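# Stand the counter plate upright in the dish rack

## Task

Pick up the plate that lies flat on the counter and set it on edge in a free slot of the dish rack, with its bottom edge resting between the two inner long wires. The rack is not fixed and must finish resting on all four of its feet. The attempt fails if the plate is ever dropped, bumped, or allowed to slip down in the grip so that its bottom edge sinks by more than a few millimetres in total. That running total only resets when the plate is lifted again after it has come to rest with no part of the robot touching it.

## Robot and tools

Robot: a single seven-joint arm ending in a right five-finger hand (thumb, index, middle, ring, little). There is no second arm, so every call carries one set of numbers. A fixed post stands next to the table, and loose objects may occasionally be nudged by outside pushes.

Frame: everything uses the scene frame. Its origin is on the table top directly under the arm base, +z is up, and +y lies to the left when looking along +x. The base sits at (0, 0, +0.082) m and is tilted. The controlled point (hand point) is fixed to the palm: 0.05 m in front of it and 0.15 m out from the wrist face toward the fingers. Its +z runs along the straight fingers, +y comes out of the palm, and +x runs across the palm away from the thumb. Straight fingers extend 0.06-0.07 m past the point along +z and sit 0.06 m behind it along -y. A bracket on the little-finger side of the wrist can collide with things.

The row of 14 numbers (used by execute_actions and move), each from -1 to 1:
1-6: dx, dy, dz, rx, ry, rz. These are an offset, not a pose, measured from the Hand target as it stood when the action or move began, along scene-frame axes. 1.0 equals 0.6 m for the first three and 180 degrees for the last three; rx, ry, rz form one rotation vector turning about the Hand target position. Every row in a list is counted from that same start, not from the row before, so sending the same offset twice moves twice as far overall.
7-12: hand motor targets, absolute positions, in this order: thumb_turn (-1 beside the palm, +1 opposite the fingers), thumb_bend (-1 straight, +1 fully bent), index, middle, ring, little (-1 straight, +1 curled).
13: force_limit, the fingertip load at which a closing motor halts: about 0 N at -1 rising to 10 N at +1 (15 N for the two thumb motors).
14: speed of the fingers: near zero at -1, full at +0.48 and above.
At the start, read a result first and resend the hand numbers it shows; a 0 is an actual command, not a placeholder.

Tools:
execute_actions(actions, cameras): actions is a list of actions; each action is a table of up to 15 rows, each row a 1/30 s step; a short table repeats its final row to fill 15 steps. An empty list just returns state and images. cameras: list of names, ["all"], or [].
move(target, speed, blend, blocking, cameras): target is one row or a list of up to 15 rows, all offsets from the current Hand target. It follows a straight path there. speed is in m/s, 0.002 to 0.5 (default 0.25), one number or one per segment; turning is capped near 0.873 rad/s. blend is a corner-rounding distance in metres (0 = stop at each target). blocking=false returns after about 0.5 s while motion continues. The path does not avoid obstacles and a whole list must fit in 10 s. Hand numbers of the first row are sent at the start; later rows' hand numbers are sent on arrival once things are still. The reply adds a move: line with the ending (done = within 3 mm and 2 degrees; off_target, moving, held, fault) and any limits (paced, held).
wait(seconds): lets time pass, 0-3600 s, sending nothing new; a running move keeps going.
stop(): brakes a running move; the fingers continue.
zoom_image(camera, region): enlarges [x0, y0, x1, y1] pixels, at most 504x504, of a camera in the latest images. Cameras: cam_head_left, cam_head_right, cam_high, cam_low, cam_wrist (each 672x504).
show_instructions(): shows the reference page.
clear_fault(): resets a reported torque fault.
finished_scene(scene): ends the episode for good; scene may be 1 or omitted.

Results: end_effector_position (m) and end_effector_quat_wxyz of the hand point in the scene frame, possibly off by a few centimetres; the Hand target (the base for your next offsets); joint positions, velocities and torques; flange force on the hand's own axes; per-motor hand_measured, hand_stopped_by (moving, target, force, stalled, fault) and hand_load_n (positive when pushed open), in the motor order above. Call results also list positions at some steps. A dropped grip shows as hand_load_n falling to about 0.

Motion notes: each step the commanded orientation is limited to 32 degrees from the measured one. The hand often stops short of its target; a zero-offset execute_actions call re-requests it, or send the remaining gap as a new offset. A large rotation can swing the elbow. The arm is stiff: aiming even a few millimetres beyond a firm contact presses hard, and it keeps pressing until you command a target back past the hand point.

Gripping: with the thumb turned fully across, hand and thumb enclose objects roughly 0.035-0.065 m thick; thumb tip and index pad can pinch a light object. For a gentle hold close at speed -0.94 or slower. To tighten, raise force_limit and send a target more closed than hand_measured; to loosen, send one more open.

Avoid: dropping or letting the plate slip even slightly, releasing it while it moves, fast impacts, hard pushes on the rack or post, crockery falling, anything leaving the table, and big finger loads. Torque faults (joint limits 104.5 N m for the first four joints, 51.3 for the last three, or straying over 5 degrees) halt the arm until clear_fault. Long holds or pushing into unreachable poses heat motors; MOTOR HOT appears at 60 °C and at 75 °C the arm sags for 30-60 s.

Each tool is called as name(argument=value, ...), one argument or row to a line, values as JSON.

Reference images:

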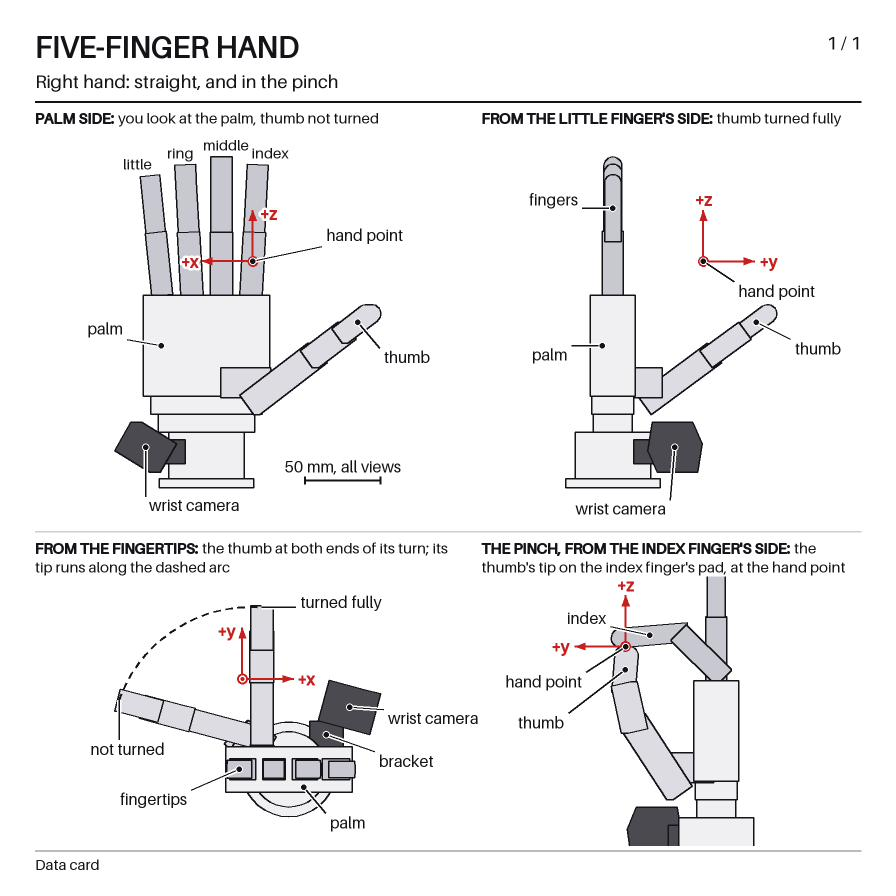

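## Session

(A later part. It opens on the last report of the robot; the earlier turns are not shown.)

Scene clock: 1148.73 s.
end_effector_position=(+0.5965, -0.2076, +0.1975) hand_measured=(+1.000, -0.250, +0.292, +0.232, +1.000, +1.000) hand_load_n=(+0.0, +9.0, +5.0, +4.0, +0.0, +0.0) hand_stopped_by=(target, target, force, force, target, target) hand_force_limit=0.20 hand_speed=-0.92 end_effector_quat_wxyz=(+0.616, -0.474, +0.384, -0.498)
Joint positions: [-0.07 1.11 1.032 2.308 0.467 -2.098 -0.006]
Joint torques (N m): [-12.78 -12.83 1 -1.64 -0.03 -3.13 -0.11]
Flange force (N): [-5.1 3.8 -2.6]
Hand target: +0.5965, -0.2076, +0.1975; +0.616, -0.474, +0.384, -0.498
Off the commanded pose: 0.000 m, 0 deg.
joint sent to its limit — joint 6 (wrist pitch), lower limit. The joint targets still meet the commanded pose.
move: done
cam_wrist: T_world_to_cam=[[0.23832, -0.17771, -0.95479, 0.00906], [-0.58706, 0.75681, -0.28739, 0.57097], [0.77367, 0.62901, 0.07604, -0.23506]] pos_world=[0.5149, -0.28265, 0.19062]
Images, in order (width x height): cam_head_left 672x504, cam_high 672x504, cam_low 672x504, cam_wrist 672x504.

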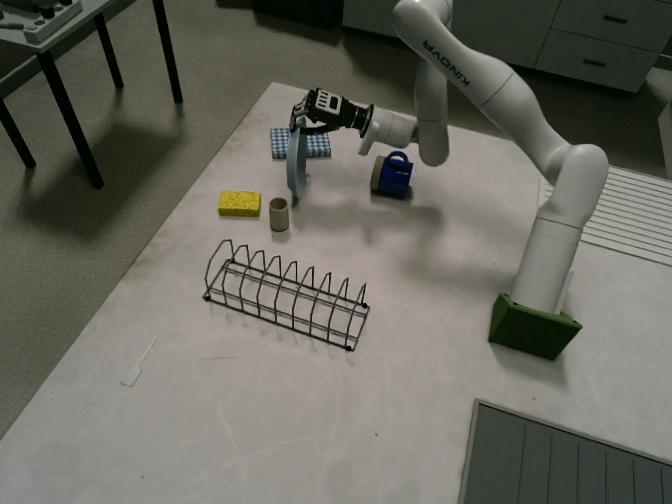

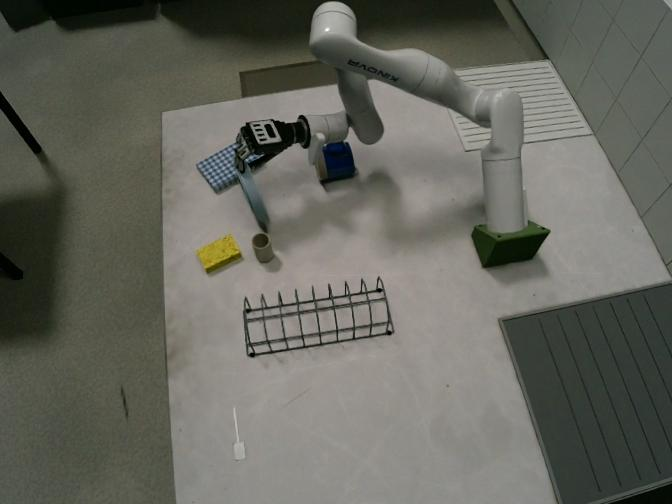

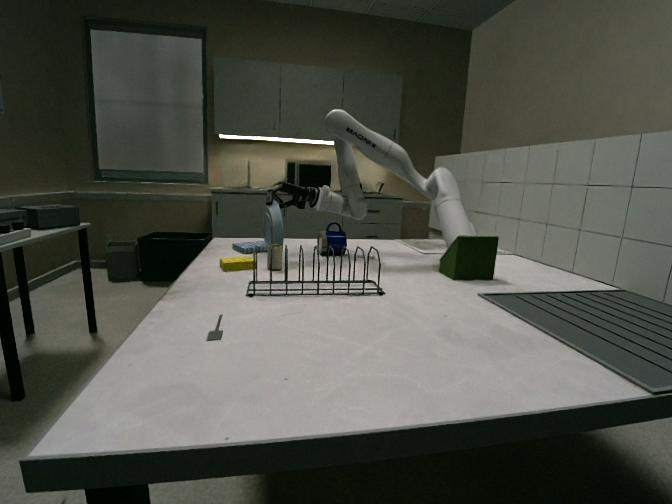

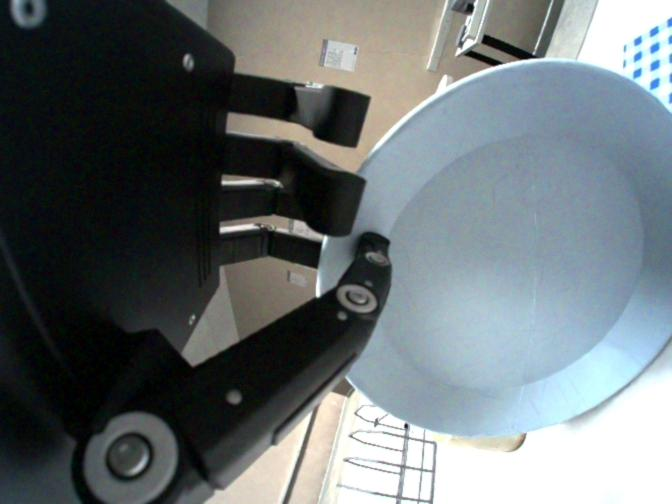

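move(
  target=[0.0167, 0, 0.0333, 0, 0, 0, 1, -0.248, 0.6, 0.6, 1, 1, 0.2, -0.92],
  speed=0.03,
  cameras=["cam_wrist", "cam_low"],
)

zoom_image(
  camera="cam_low",
  region=[230, 170, 350, 290],
)

Scene clock: 1164.30 s.
end_effector_position=(+0.6065, -0.2076, +0.2174) hand_measured=(+1.000, -0.250, +0.292, +0.232, +1.000, +1.000) hand_load_n=(+0.0, +9.0, +5.0, +4.0, +0.0, +0.0) hand_stopped_by=(target, target, force, force, target, target) hand_force_limit=0.20 hand_speed=-0.92 end_effector_quat_wxyz=(+0.616, -0.474, +0.384, -0.498)
Joint positions: [-0.13 1.065 1.05 2.3 0.458 -2.021 -0.029]
Joint torques (N m): [-12.83 -12.37 0.89 -2.37 -0.12 -3.16 -0.16]
Flange force (N): [-4.9 3.9 -2.8]
Hand target: +0.6065, -0.2076, +0.2174; +0.616, -0.474, +0.384, -0.498
Off the commanded pose: 0.000 m, 0 deg.
move: done
cam_wrist: T_world_to_cam=[[0.23832, -0.17771, -0.95479, 0.02568], [-0.58706, 0.75681, -0.28739, 0.58256], [0.77367, 0.62901, 0.07604, -0.24431]] pos_world=[0.5249, -0.28265, 0.21052]
Images, in order (width x height): cam_low 672x504, cam_wrist 672x504.

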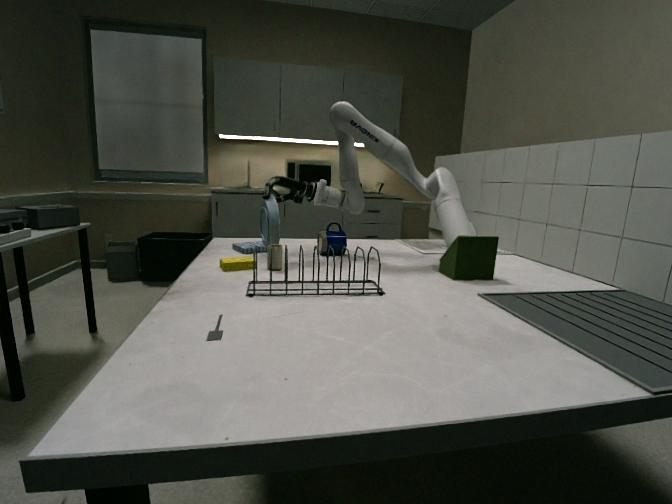

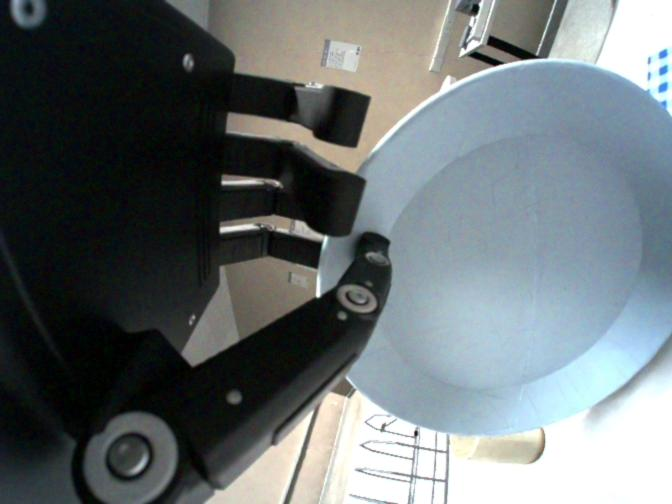

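Scaled by 4.200 from the camera's image (finer frame: 960x720).

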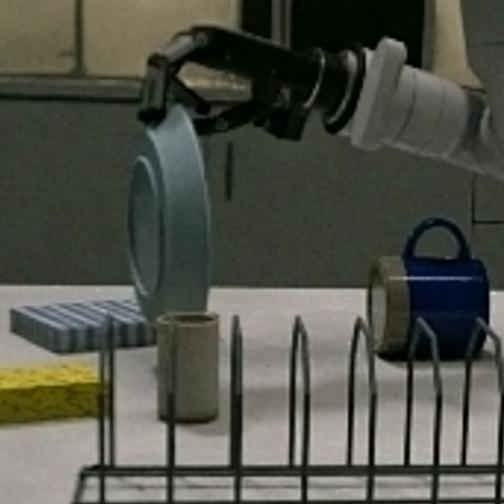

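move(
  target=[0.025, 0.03, 0.2, 0, 0, 0, 1, -0.248, 0.6, 0.6, 1, 1, 0.2, -0.92],
  speed=0.08,
  cameras=["all"],
)

zoom_image(
  camera="cam_high",
  region=[220, 260, 420, 400],
)

zoom_image(
  camera="cam_head_left",
  region=[190, 220, 390, 370],
)

zoom_image(
  camera="cam_low",
  region=[230, 160, 400, 320],
)

Scene clock: 1202.73 s.
end_effector_position=(+0.6215, -0.1896, +0.3374) hand_measured=(+1.000, -0.250, +0.292, +0.232, +1.000, +1.000) hand_load_n=(+0.0, +9.0, +5.0, +4.0, +0.0, +0.0) hand_stopped_by=(target, target, force, force, target, target) hand_force_limit=0.20 hand_speed=-0.92 end_effector_quat_wxyz=(+0.616, -0.474, +0.384, -0.498)
Joint positions: [-0.529 0.845 1.185 2.309 0.414 -1.633 -0.093]
Joint torques (N m): [-11.63 -8.09 0.39 -6 -0.39 -3.13 -0.15]
Flange force (N): [-4.9 5.2 -2.9]
Hand target: +0.6215, -0.1896, +0.3374; +0.616, -0.474, +0.384, -0.498
Off the commanded pose: 0.000 m, 0 deg.
move: done
cam_wrist: T_world_to_cam=[[0.23839, -0.1778, -0.95476, 0.13981], [-0.58704, 0.75679, -0.2875, 0.61225], [0.77367, 0.62901, 0.07604, -0.27637]] pos_world=[0.5399, -0.26465, 0.33052]

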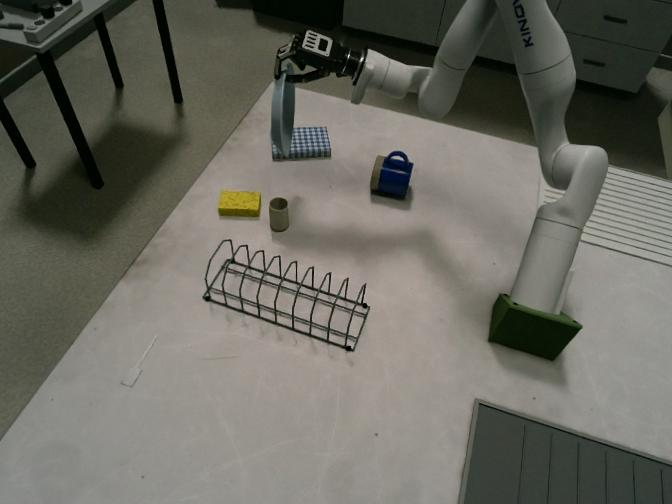

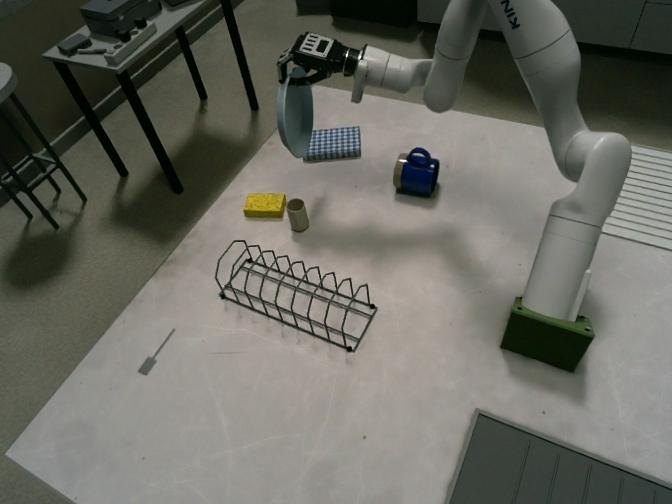

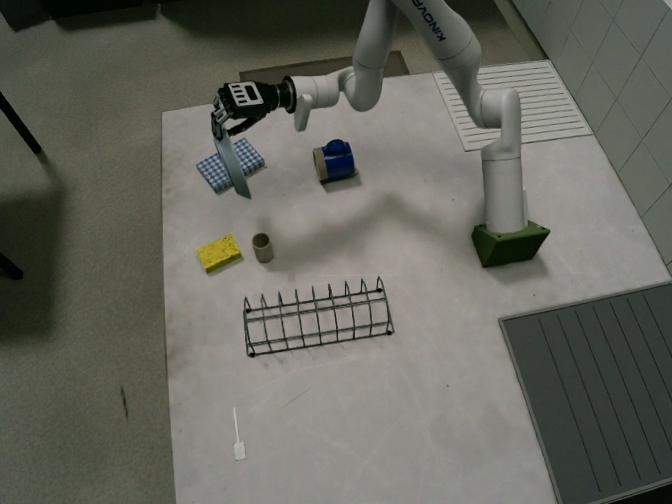

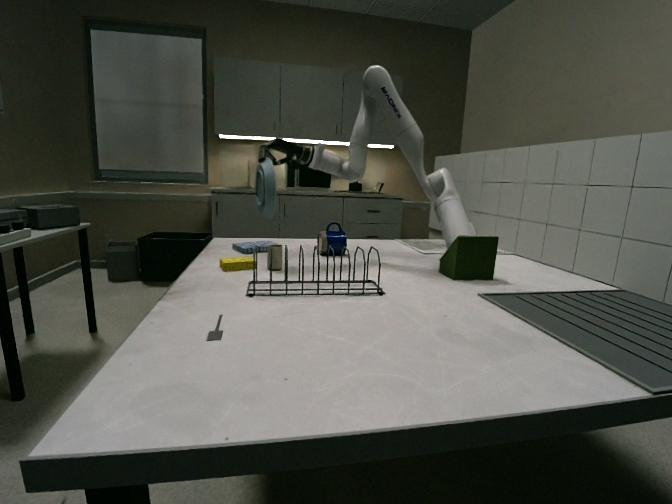

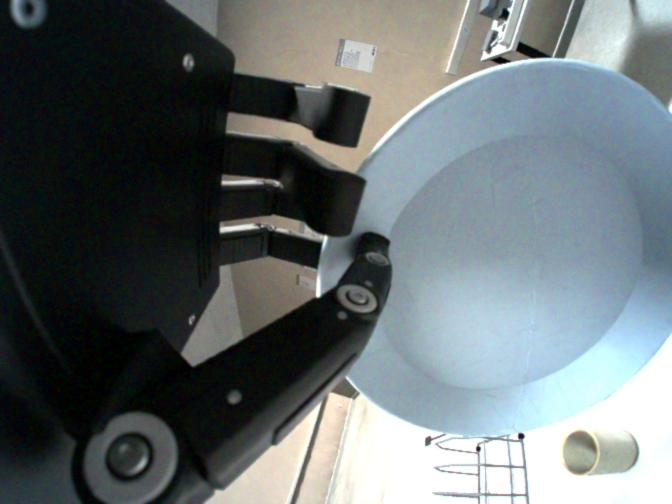

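Scaled by 2.520 from the camera's image (finer frame: 960x720).

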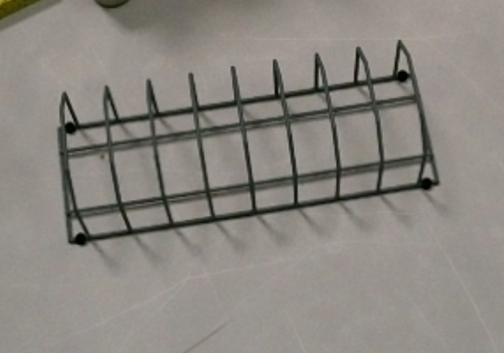

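Scaled by 2.520 from the camera's image (finer frame: 960x720).

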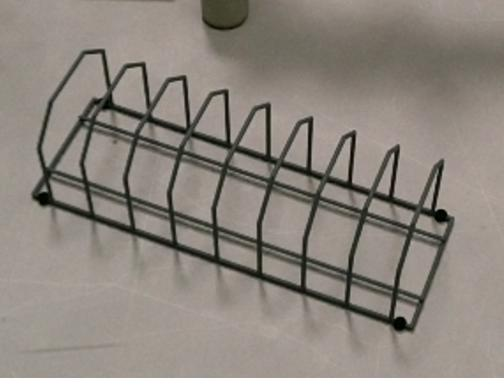

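Scaled by 2.965 from the camera's image (finer frame: 960x720).

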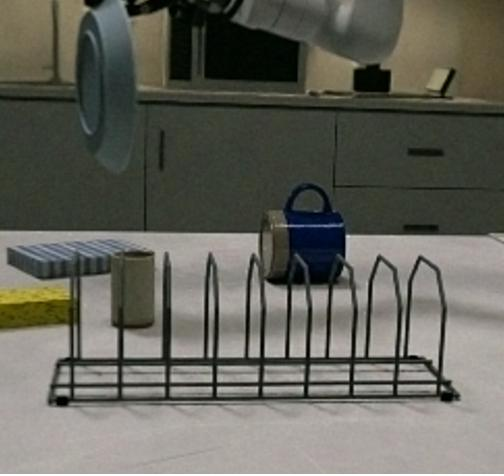

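move(
  target=[
    [0.031, 0.283, 0.0127, 0, 0, -0.06, 1, -0.248, 0.6, 0.6, 1, 1, 0.2, -0.92],
    [-0.069, 0.549, 0.0127, 0, 0, -0.075, 1, -0.248, 0.6, 0.6, 1, 1, 0.2, -0.92],
  ],
  speed=0.1,
  blend=[0.06, 0],
  cameras=["all"],
)

zoom_image(
  camera="cam_high",
  region=[200, 180, 440, 400],
)

zoom_image(
  camera="cam_low",
  region=[230, 130, 400, 320],
)

Scene clock: 1253.00 s.
end_effector_position=(+0.5801, +0.1398, +0.3451) hand_measured=(+1.000, -0.250, +0.292, +0.232, +1.000, +1.000) hand_load_n=(+0.0, +10.0, +4.5, +2.5, +0.0, +0.0) hand_stopped_by=(target, target, force, force, target, target) hand_force_limit=0.20 hand_speed=-0.92 end_effector_quat_wxyz=(+0.553, -0.426, +0.437, -0.567)
Joint positions: [-1.086 1.439 0.532 2.011 -0.977 -1.474 0.288]
Joint torques (N m): [-9 -17.11 4.32 -6.94 0.94 -2.96 -0.17]
Flange force (N): [0.9 4.1 -5.9]
Hand target: +0.5801, +0.1398, +0.3451; +0.553, -0.426, +0.437, -0.567
Off the commanded pose: 0.000 m, 0 deg.
move: done
cam_wrist: T_world_to_cam=[[0.19026, -0.22844, -0.95478, 0.2506], [-0.39418, 0.87294, -0.28741, 0.21273], [0.89912, 0.43104, 0.07604, -0.49731]] pos_world=[0.48331, 0.08591, 0.33822]

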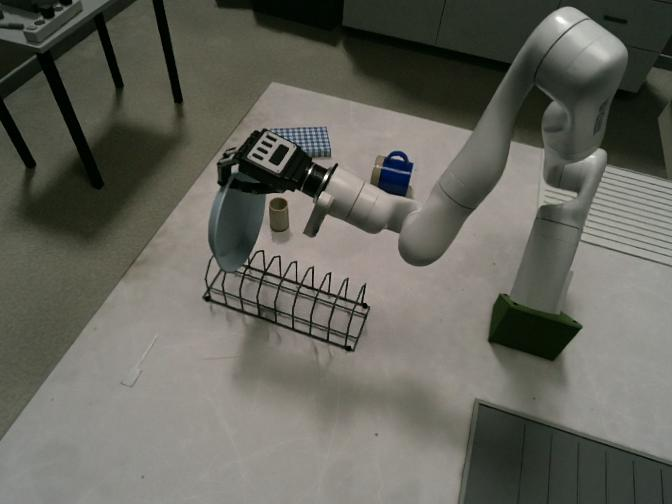

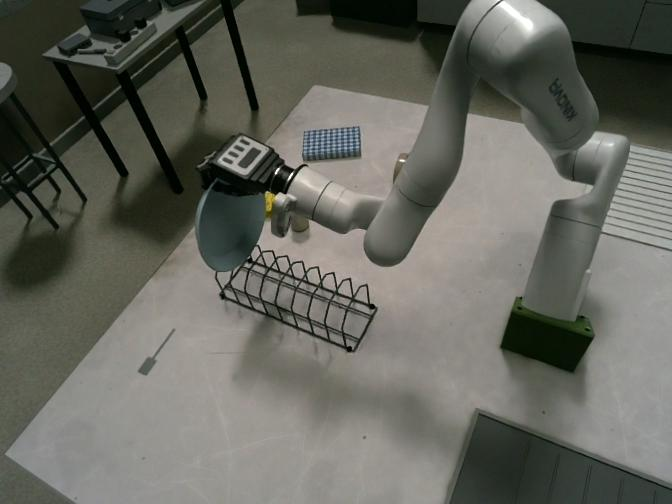

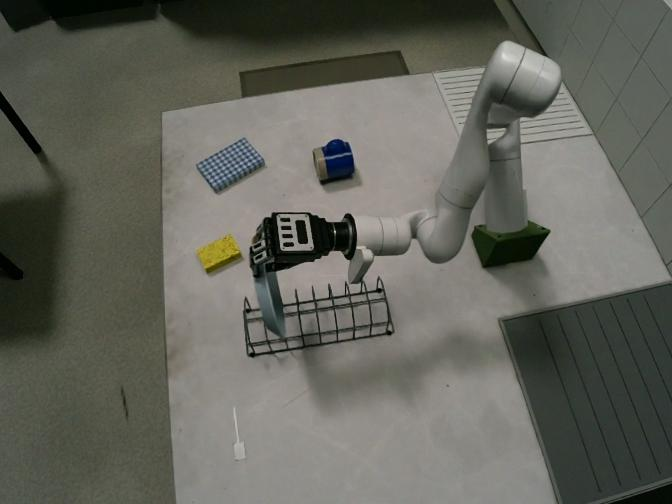

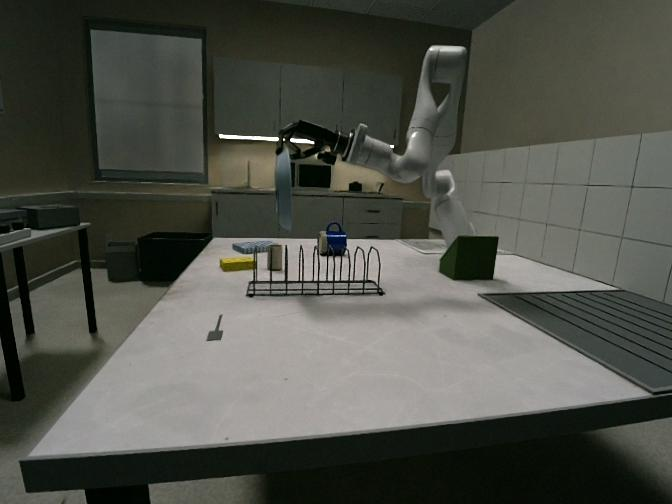

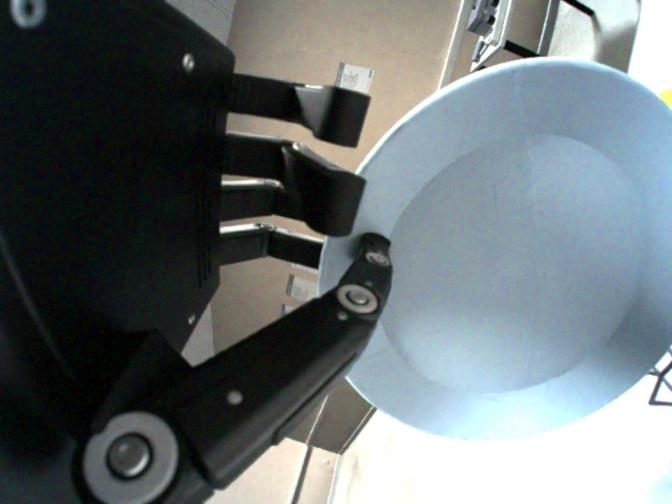

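Scaled by 2.100 from the camera's image (finer frame: 960x720).

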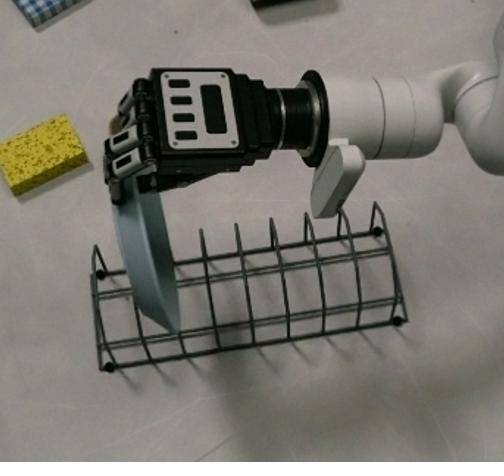

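Scaled by 2.653 from the camera's image (finer frame: 960x720).

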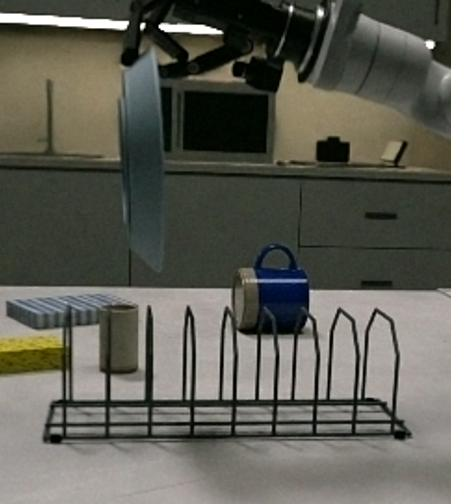

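zoom_image(
  camera="cam_head_left",
  region=[190, 120, 390, 370],
)

zoom_image(
  camera="cam_low",
  region=[235, 220, 395, 310],
)

zoom_image(
  camera="cam_high",
  region=[230, 240, 400, 370],
)

Scaled by 2.016 from the camera's image (finer frame: 960x720).

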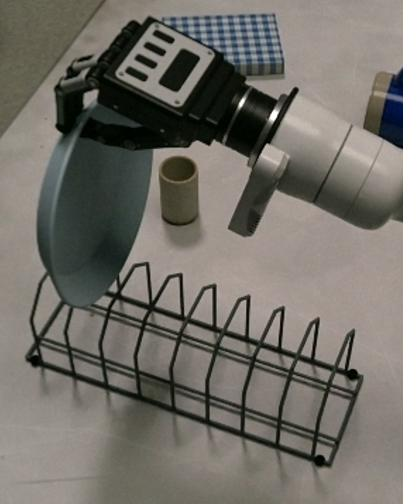

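Scaled by 3.150 from the camera's image (finer frame: 960x720).

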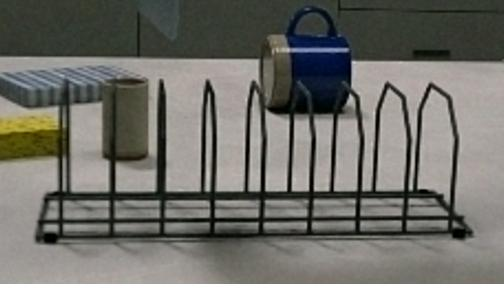

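Scaled by 2.965 from the camera's image (finer frame: 960x720).

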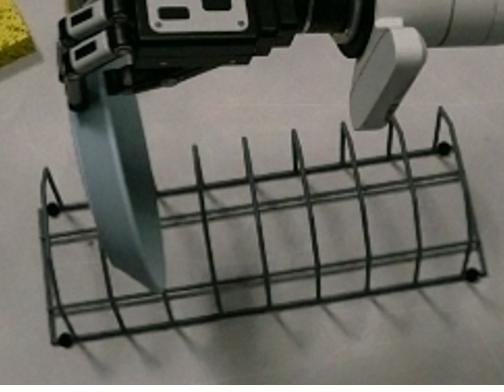

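move(
  target=[-0.0138, -0.0125, -0.0168, -0.0007, -0.0278, 0, 1, -0.248, 0.6, 0.6, 1, 1, 0.2, -0.92],
  speed=0.05,
  cameras=["all"],
)

zoom_image(
  camera="cam_low",
  region=[235, 130, 395, 310],
)

zoom_image(
  camera="cam_high",
  region=[230, 240, 400, 370],
)

zoom_image(
  camera="cam_head_left",
  region=[190, 120, 390, 370],
)

Scene clock: 1388.73 s.
end_effector_position=(+0.5718, +0.1323, +0.3350) hand_measured=(+1.000, -0.250, +0.292, +0.232, +1.000, +1.000) hand_load_n=(+0.0, +10.0, +5.0, +2.5, +0.0, +0.0) hand_stopped_by=(target, target, force, force, target, target) hand_force_limit=0.20 hand_speed=-0.92 end_effector_quat_wxyz=(+0.571, -0.401, +0.412, -0.586)
Joint positions: [-1.068 1.529 0.543 2.048 -0.976 -1.607 0.172]
Joint torques (N m): [-8.94 -17.52 4.84 -5.6 0.53 -2.98 -0.14]
Flange force (N): [0.5 3.4 -6.2]
Hand target: +0.5718, +0.1323, +0.3350; +0.571, -0.401, +0.412, -0.586
Off the commanded pose: 0.000 m, 0 deg.
move: done
cam_wrist: T_world_to_cam=[[0.27279, -0.23051, -0.93405, 0.18695], [-0.36746, 0.8723, -0.32259, 0.20966], [0.88913, 0.43123, 0.15325, -0.50601]] pos_world=[0.47596, 0.07841, 0.3198]

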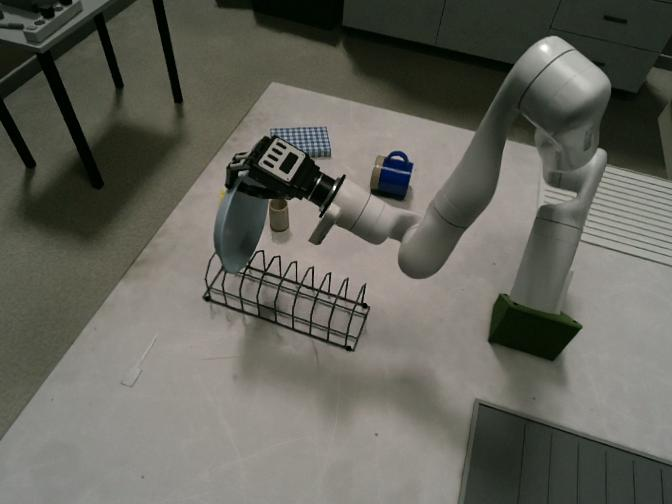

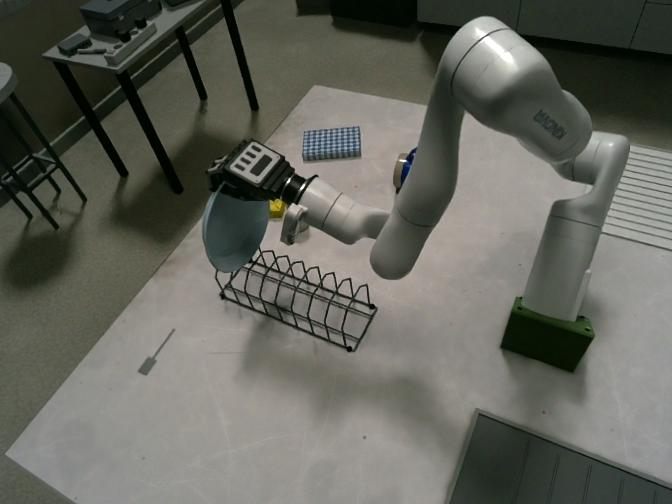

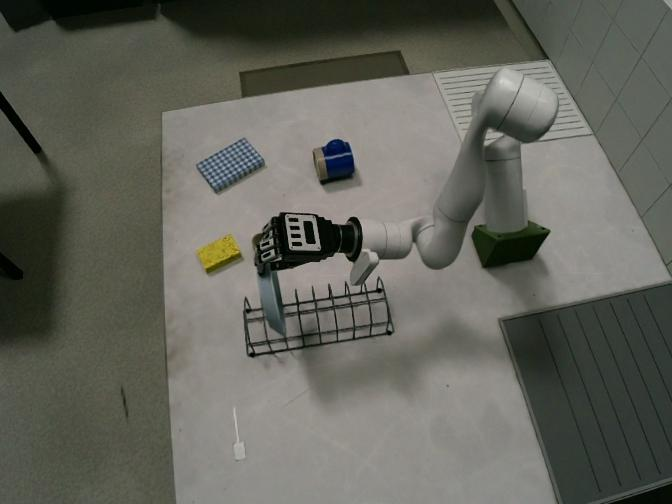

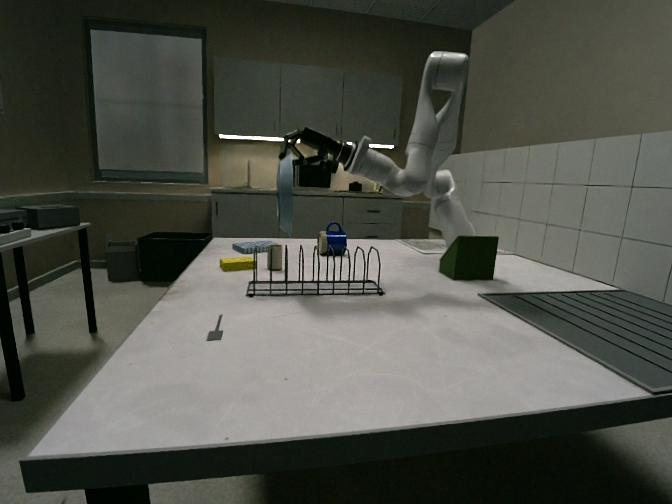

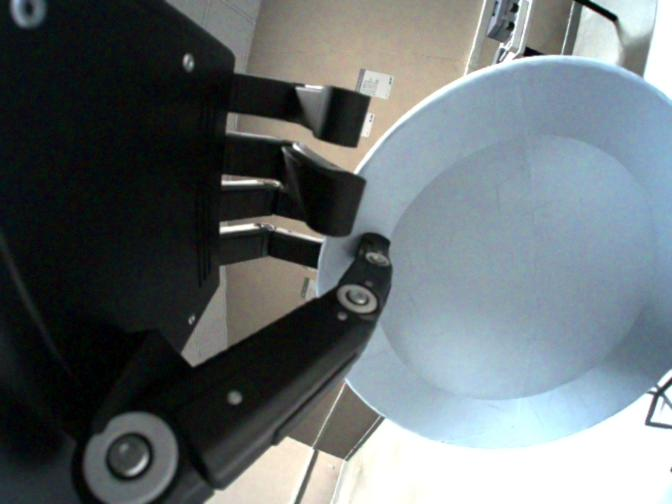

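Scaled by 2.800 from the camera's image (finer frame: 960x720).

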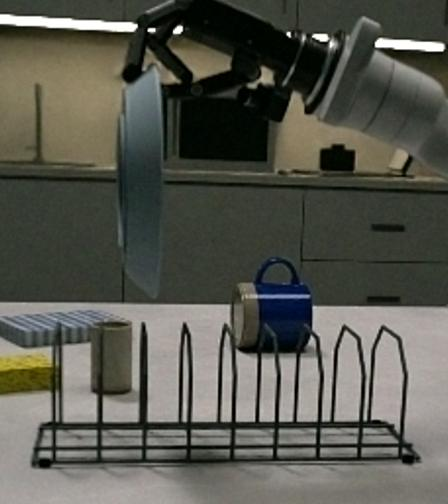

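Scaled by 2.965 from the camera's image (finer frame: 960x720).

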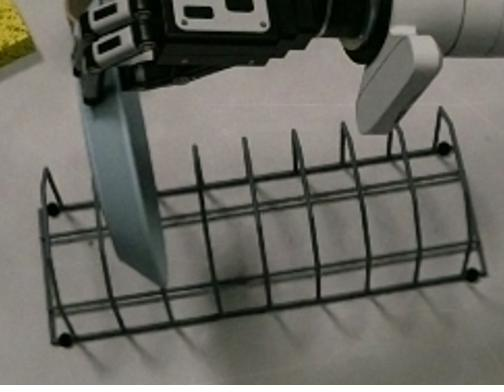

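Scaled by 2.016 from the camera's image (finer frame: 960x720).

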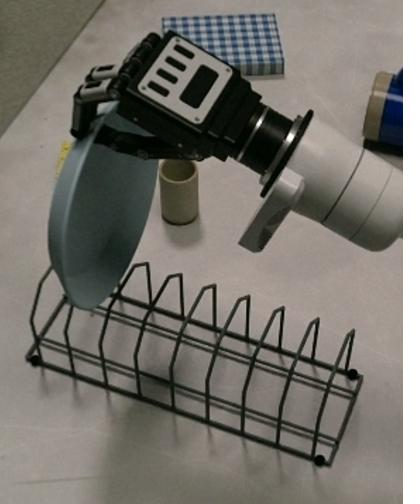

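move(
  target=[0.0217, 0, -0.025, 0, 0, 0, 1, -0.248, 0.6, 0.6, 1, 1, 0.2, -0.92],
  speed=0.05,
  cameras=["cam_low", "cam_high", "cam_head_left", "cam_wrist"],
)

zoom_image(
  camera="cam_low",
  region=[245, 200, 345, 300],
)

zoom_image(
  camera="cam_high",
  region=[230, 240, 330, 370],
)

zoom_image(
  camera="cam_head_left",
  region=[190, 150, 310, 330],
)

Scene clock: 1457.97 s.
end_effector_position=(+0.5848, +0.1323, +0.3200) hand_measured=(+1.000, -0.250, +0.292, +0.232, +1.000, +1.000) hand_load_n=(+0.0, +10.0, +5.0, +2.5, +0.0, +0.0) hand_stopped_by=(target, target, force, force, target, target) hand_force_limit=0.20 hand_speed=-0.92 end_effector_quat_wxyz=(+0.571, -0.401, +0.412, -0.586)
Joint positions: [-1.031 1.562 0.555 2.019 -0.957 -1.614 0.153]
Joint torques (N m): [-9.41 -17.94 4.95 -5.57 0.45 -3.01 -0.16]
Flange force (N): [0.5 3.1 -6.3]
Hand target: +0.5848, +0.1323, +0.3200; +0.571, -0.401, +0.412, -0.586
Off the commanded pose: 0.000 m, 0 deg.
move: done
cam_wrist: T_world_to_cam=[[0.27286, -0.23055, -0.93402, 0.16935], [-0.36756, 0.87223, -0.32267, 0.20968], [0.88907, 0.43135, 0.15326, -0.51525]] pos_world=[0.48896, 0.07841, 0.3048]
Images, in order (width x height): cam_head_left 672x504, cam_high 672x504, cam_low 672x504, cam_wrist 672x504.

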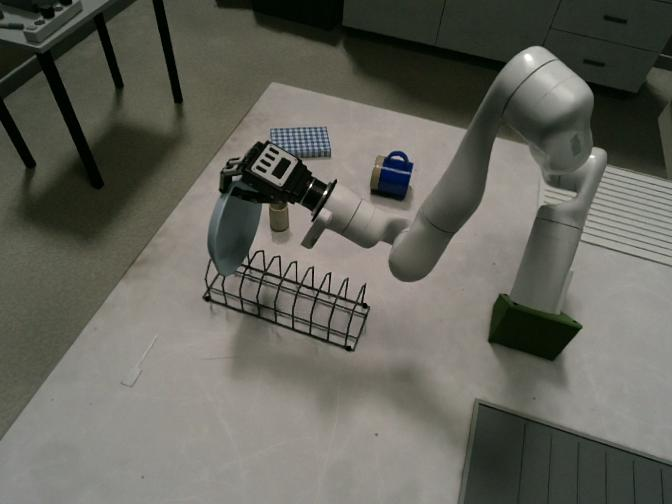

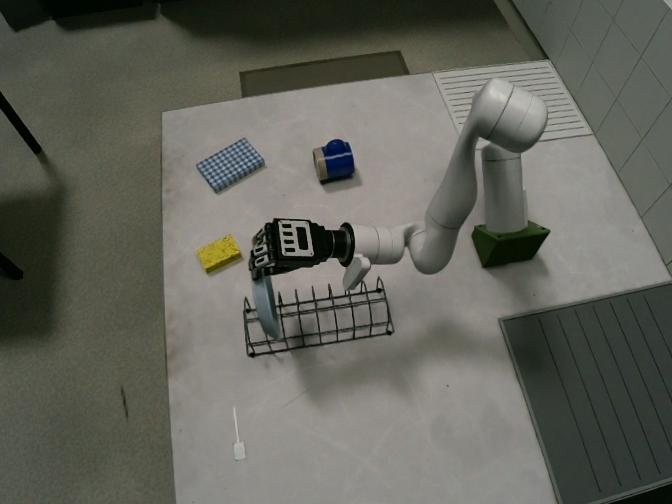

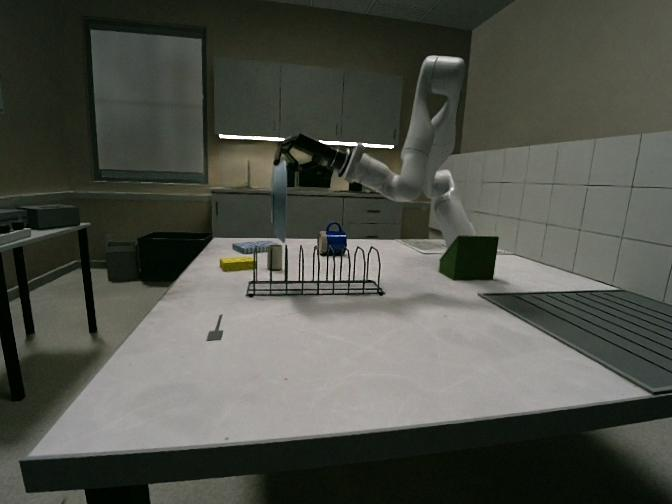

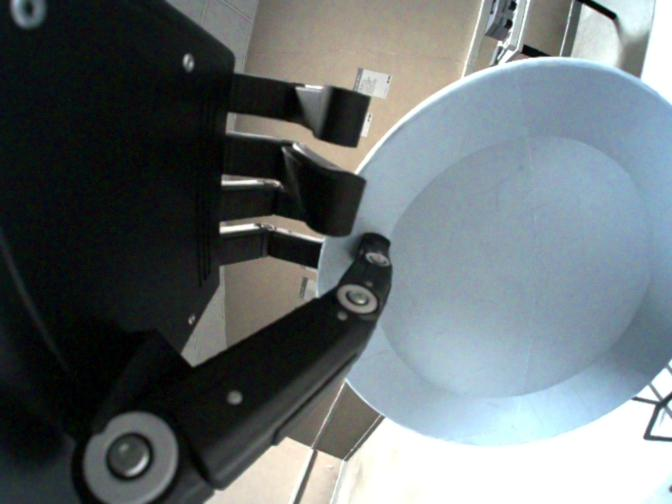

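Scaled by 5.040 from the camera's image (finer frame: 960x720).

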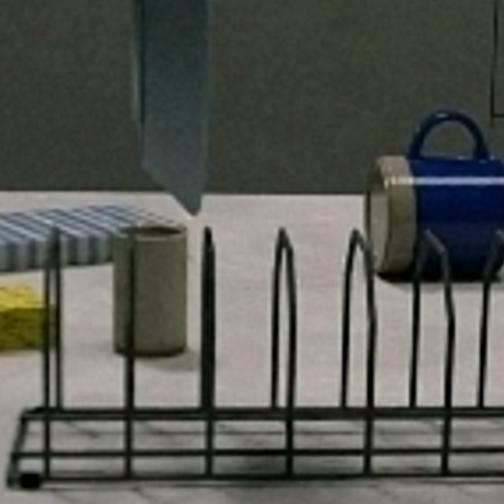

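Scaled by 3.877 from the camera's image (finer frame: 960x720).

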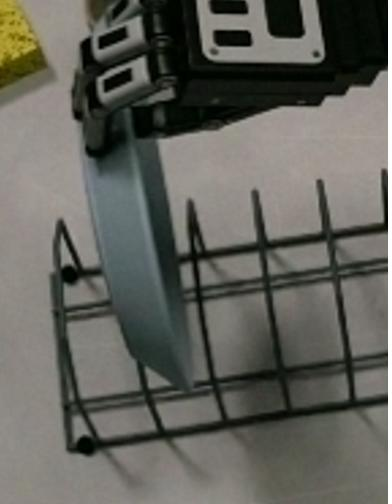

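Scaled by 2.800 from the camera's image (finer frame: 960x720).

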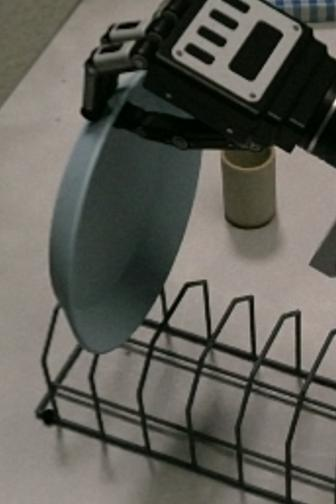

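zoom_image(
  camera="cam_high",
  region=[240, 265, 320, 345],
)

zoom_image(
  camera="cam_low",
  region=[250, 150, 330, 250],
)

zoom_image(
  camera="cam_head_left",
  region=[195, 165, 275, 285],
)

Scaled by 6.300 from the camera's image (finer frame: 960x720).

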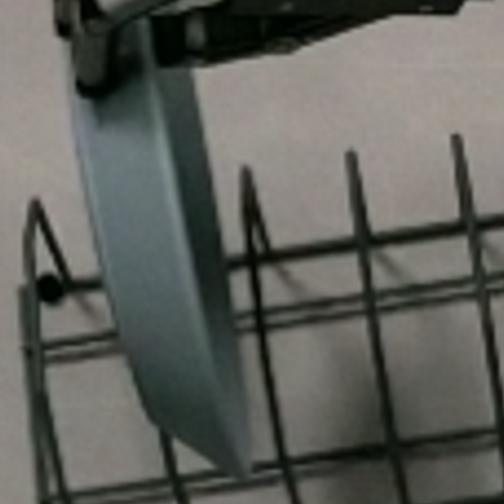

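Scaled by 5.040 from the camera's image (finer frame: 960x720).

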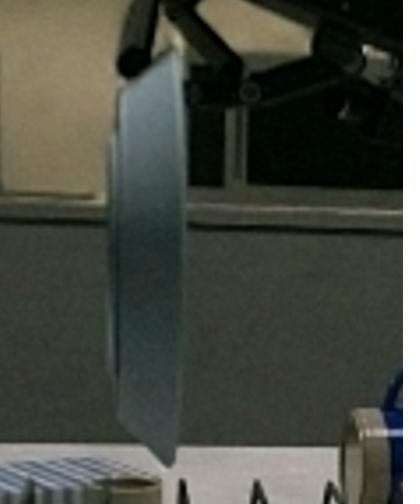

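Scaled by 4.200 from the camera's image (finer frame: 960x720).

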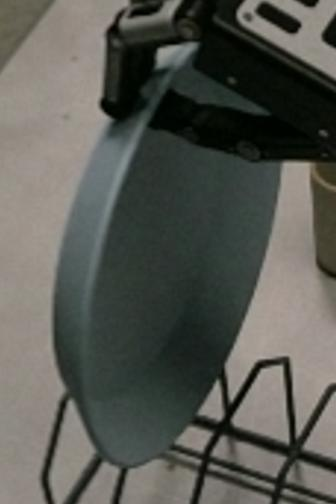

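move(
  target=[
    [0.0008, -0.0015, -0.005, 0, 0, -0.0139, 1, -0.248, 0.6, 0.6, 1, 1, 0.2, -0.92],
    [0.0008, -0.0015, -0.06, 0, 0, -0.0139, 1, -0.248, 0.6, 0.6, 1, 1, 0.2, -0.92],
  ],
  speed=0.03,
  cameras=["cam_low", "cam_high", "cam_head_left"],
)

zoom_image(
  camera="cam_low",
  region=[245, 200, 345, 300],
)

zoom_image(
  camera="cam_high",
  region=[240, 265, 320, 365],
)

zoom_image(
  camera="cam_head_left",
  region=[195, 185, 295, 325],
)

Scene clock: 1578.80 s.
end_effector_position=(+0.5853, +0.1314, +0.2840) hand_measured=(+1.000, -0.250, +0.292, +0.232, +1.000, +1.000) hand_load_n=(+0.0, +10.0, +5.0, +2.5, +0.0, +0.0) hand_stopped_by=(target, target, force, force, target, target) hand_force_limit=0.20 hand_speed=-0.92 end_effector_quat_wxyz=(+0.558, -0.392, +0.421, -0.598)
Joint positions: [-1 1.652 0.53 1.974 -1.029 -1.659 0.133]
Joint torques (N m): [-9.56 -18.77 5.18 -4.81 0.39 -3.05 -0.16]
Flange force (N): [0.6 2.7 -6.0]
Hand target: +0.5853, +0.1314, +0.2840; +0.558, -0.392, +0.421, -0.598
Off the commanded pose: 0.000 m, 0 deg.
move: done
Images, in order (width x height): cam_head_left 672x504, cam_high 672x504, cam_low 672x504.

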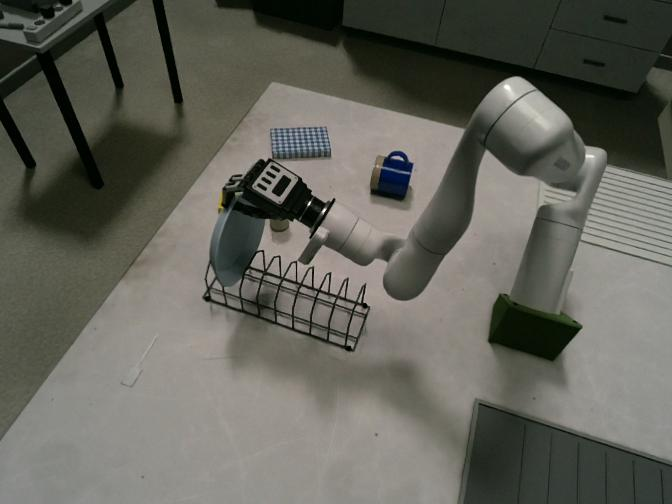

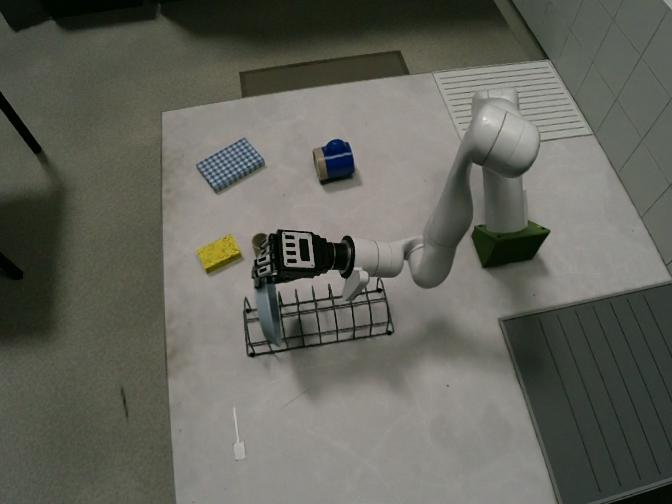

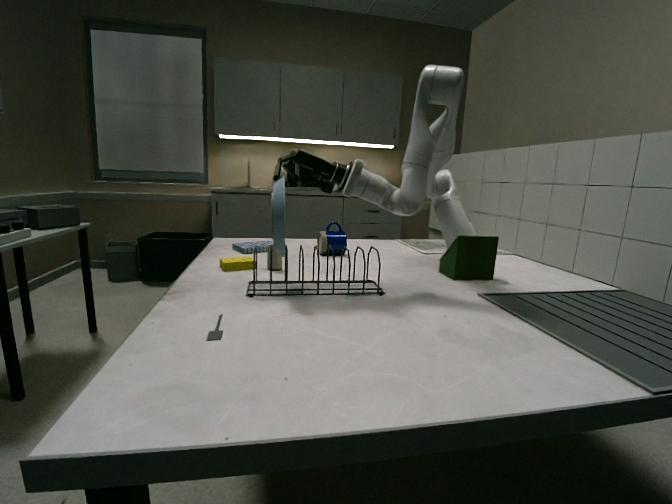

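Scaled by 5.040 from the camera's image (finer frame: 960x720).

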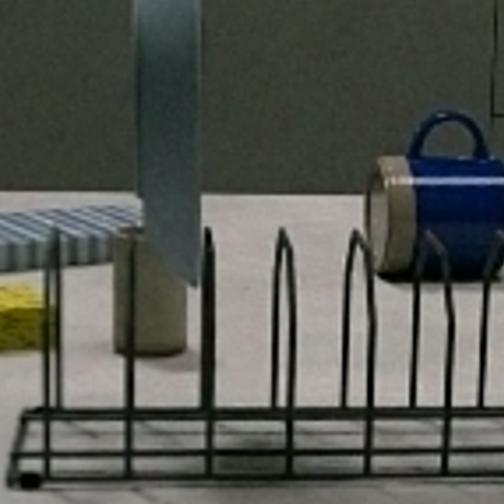

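Scaled by 5.040 from the camera's image (finer frame: 960x720).

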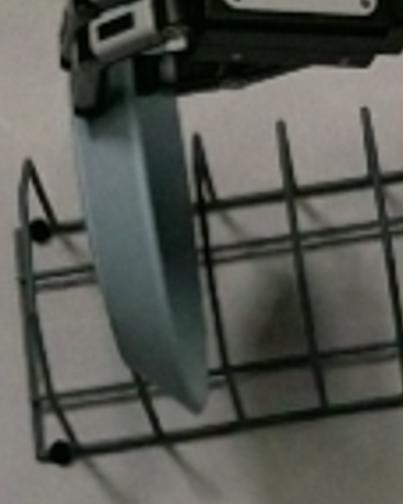

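Scaled by 3.600 from the camera's image (finer frame: 960x720).

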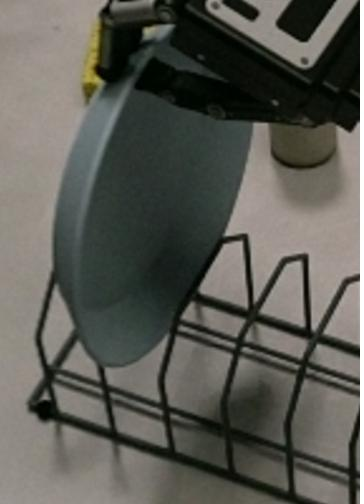

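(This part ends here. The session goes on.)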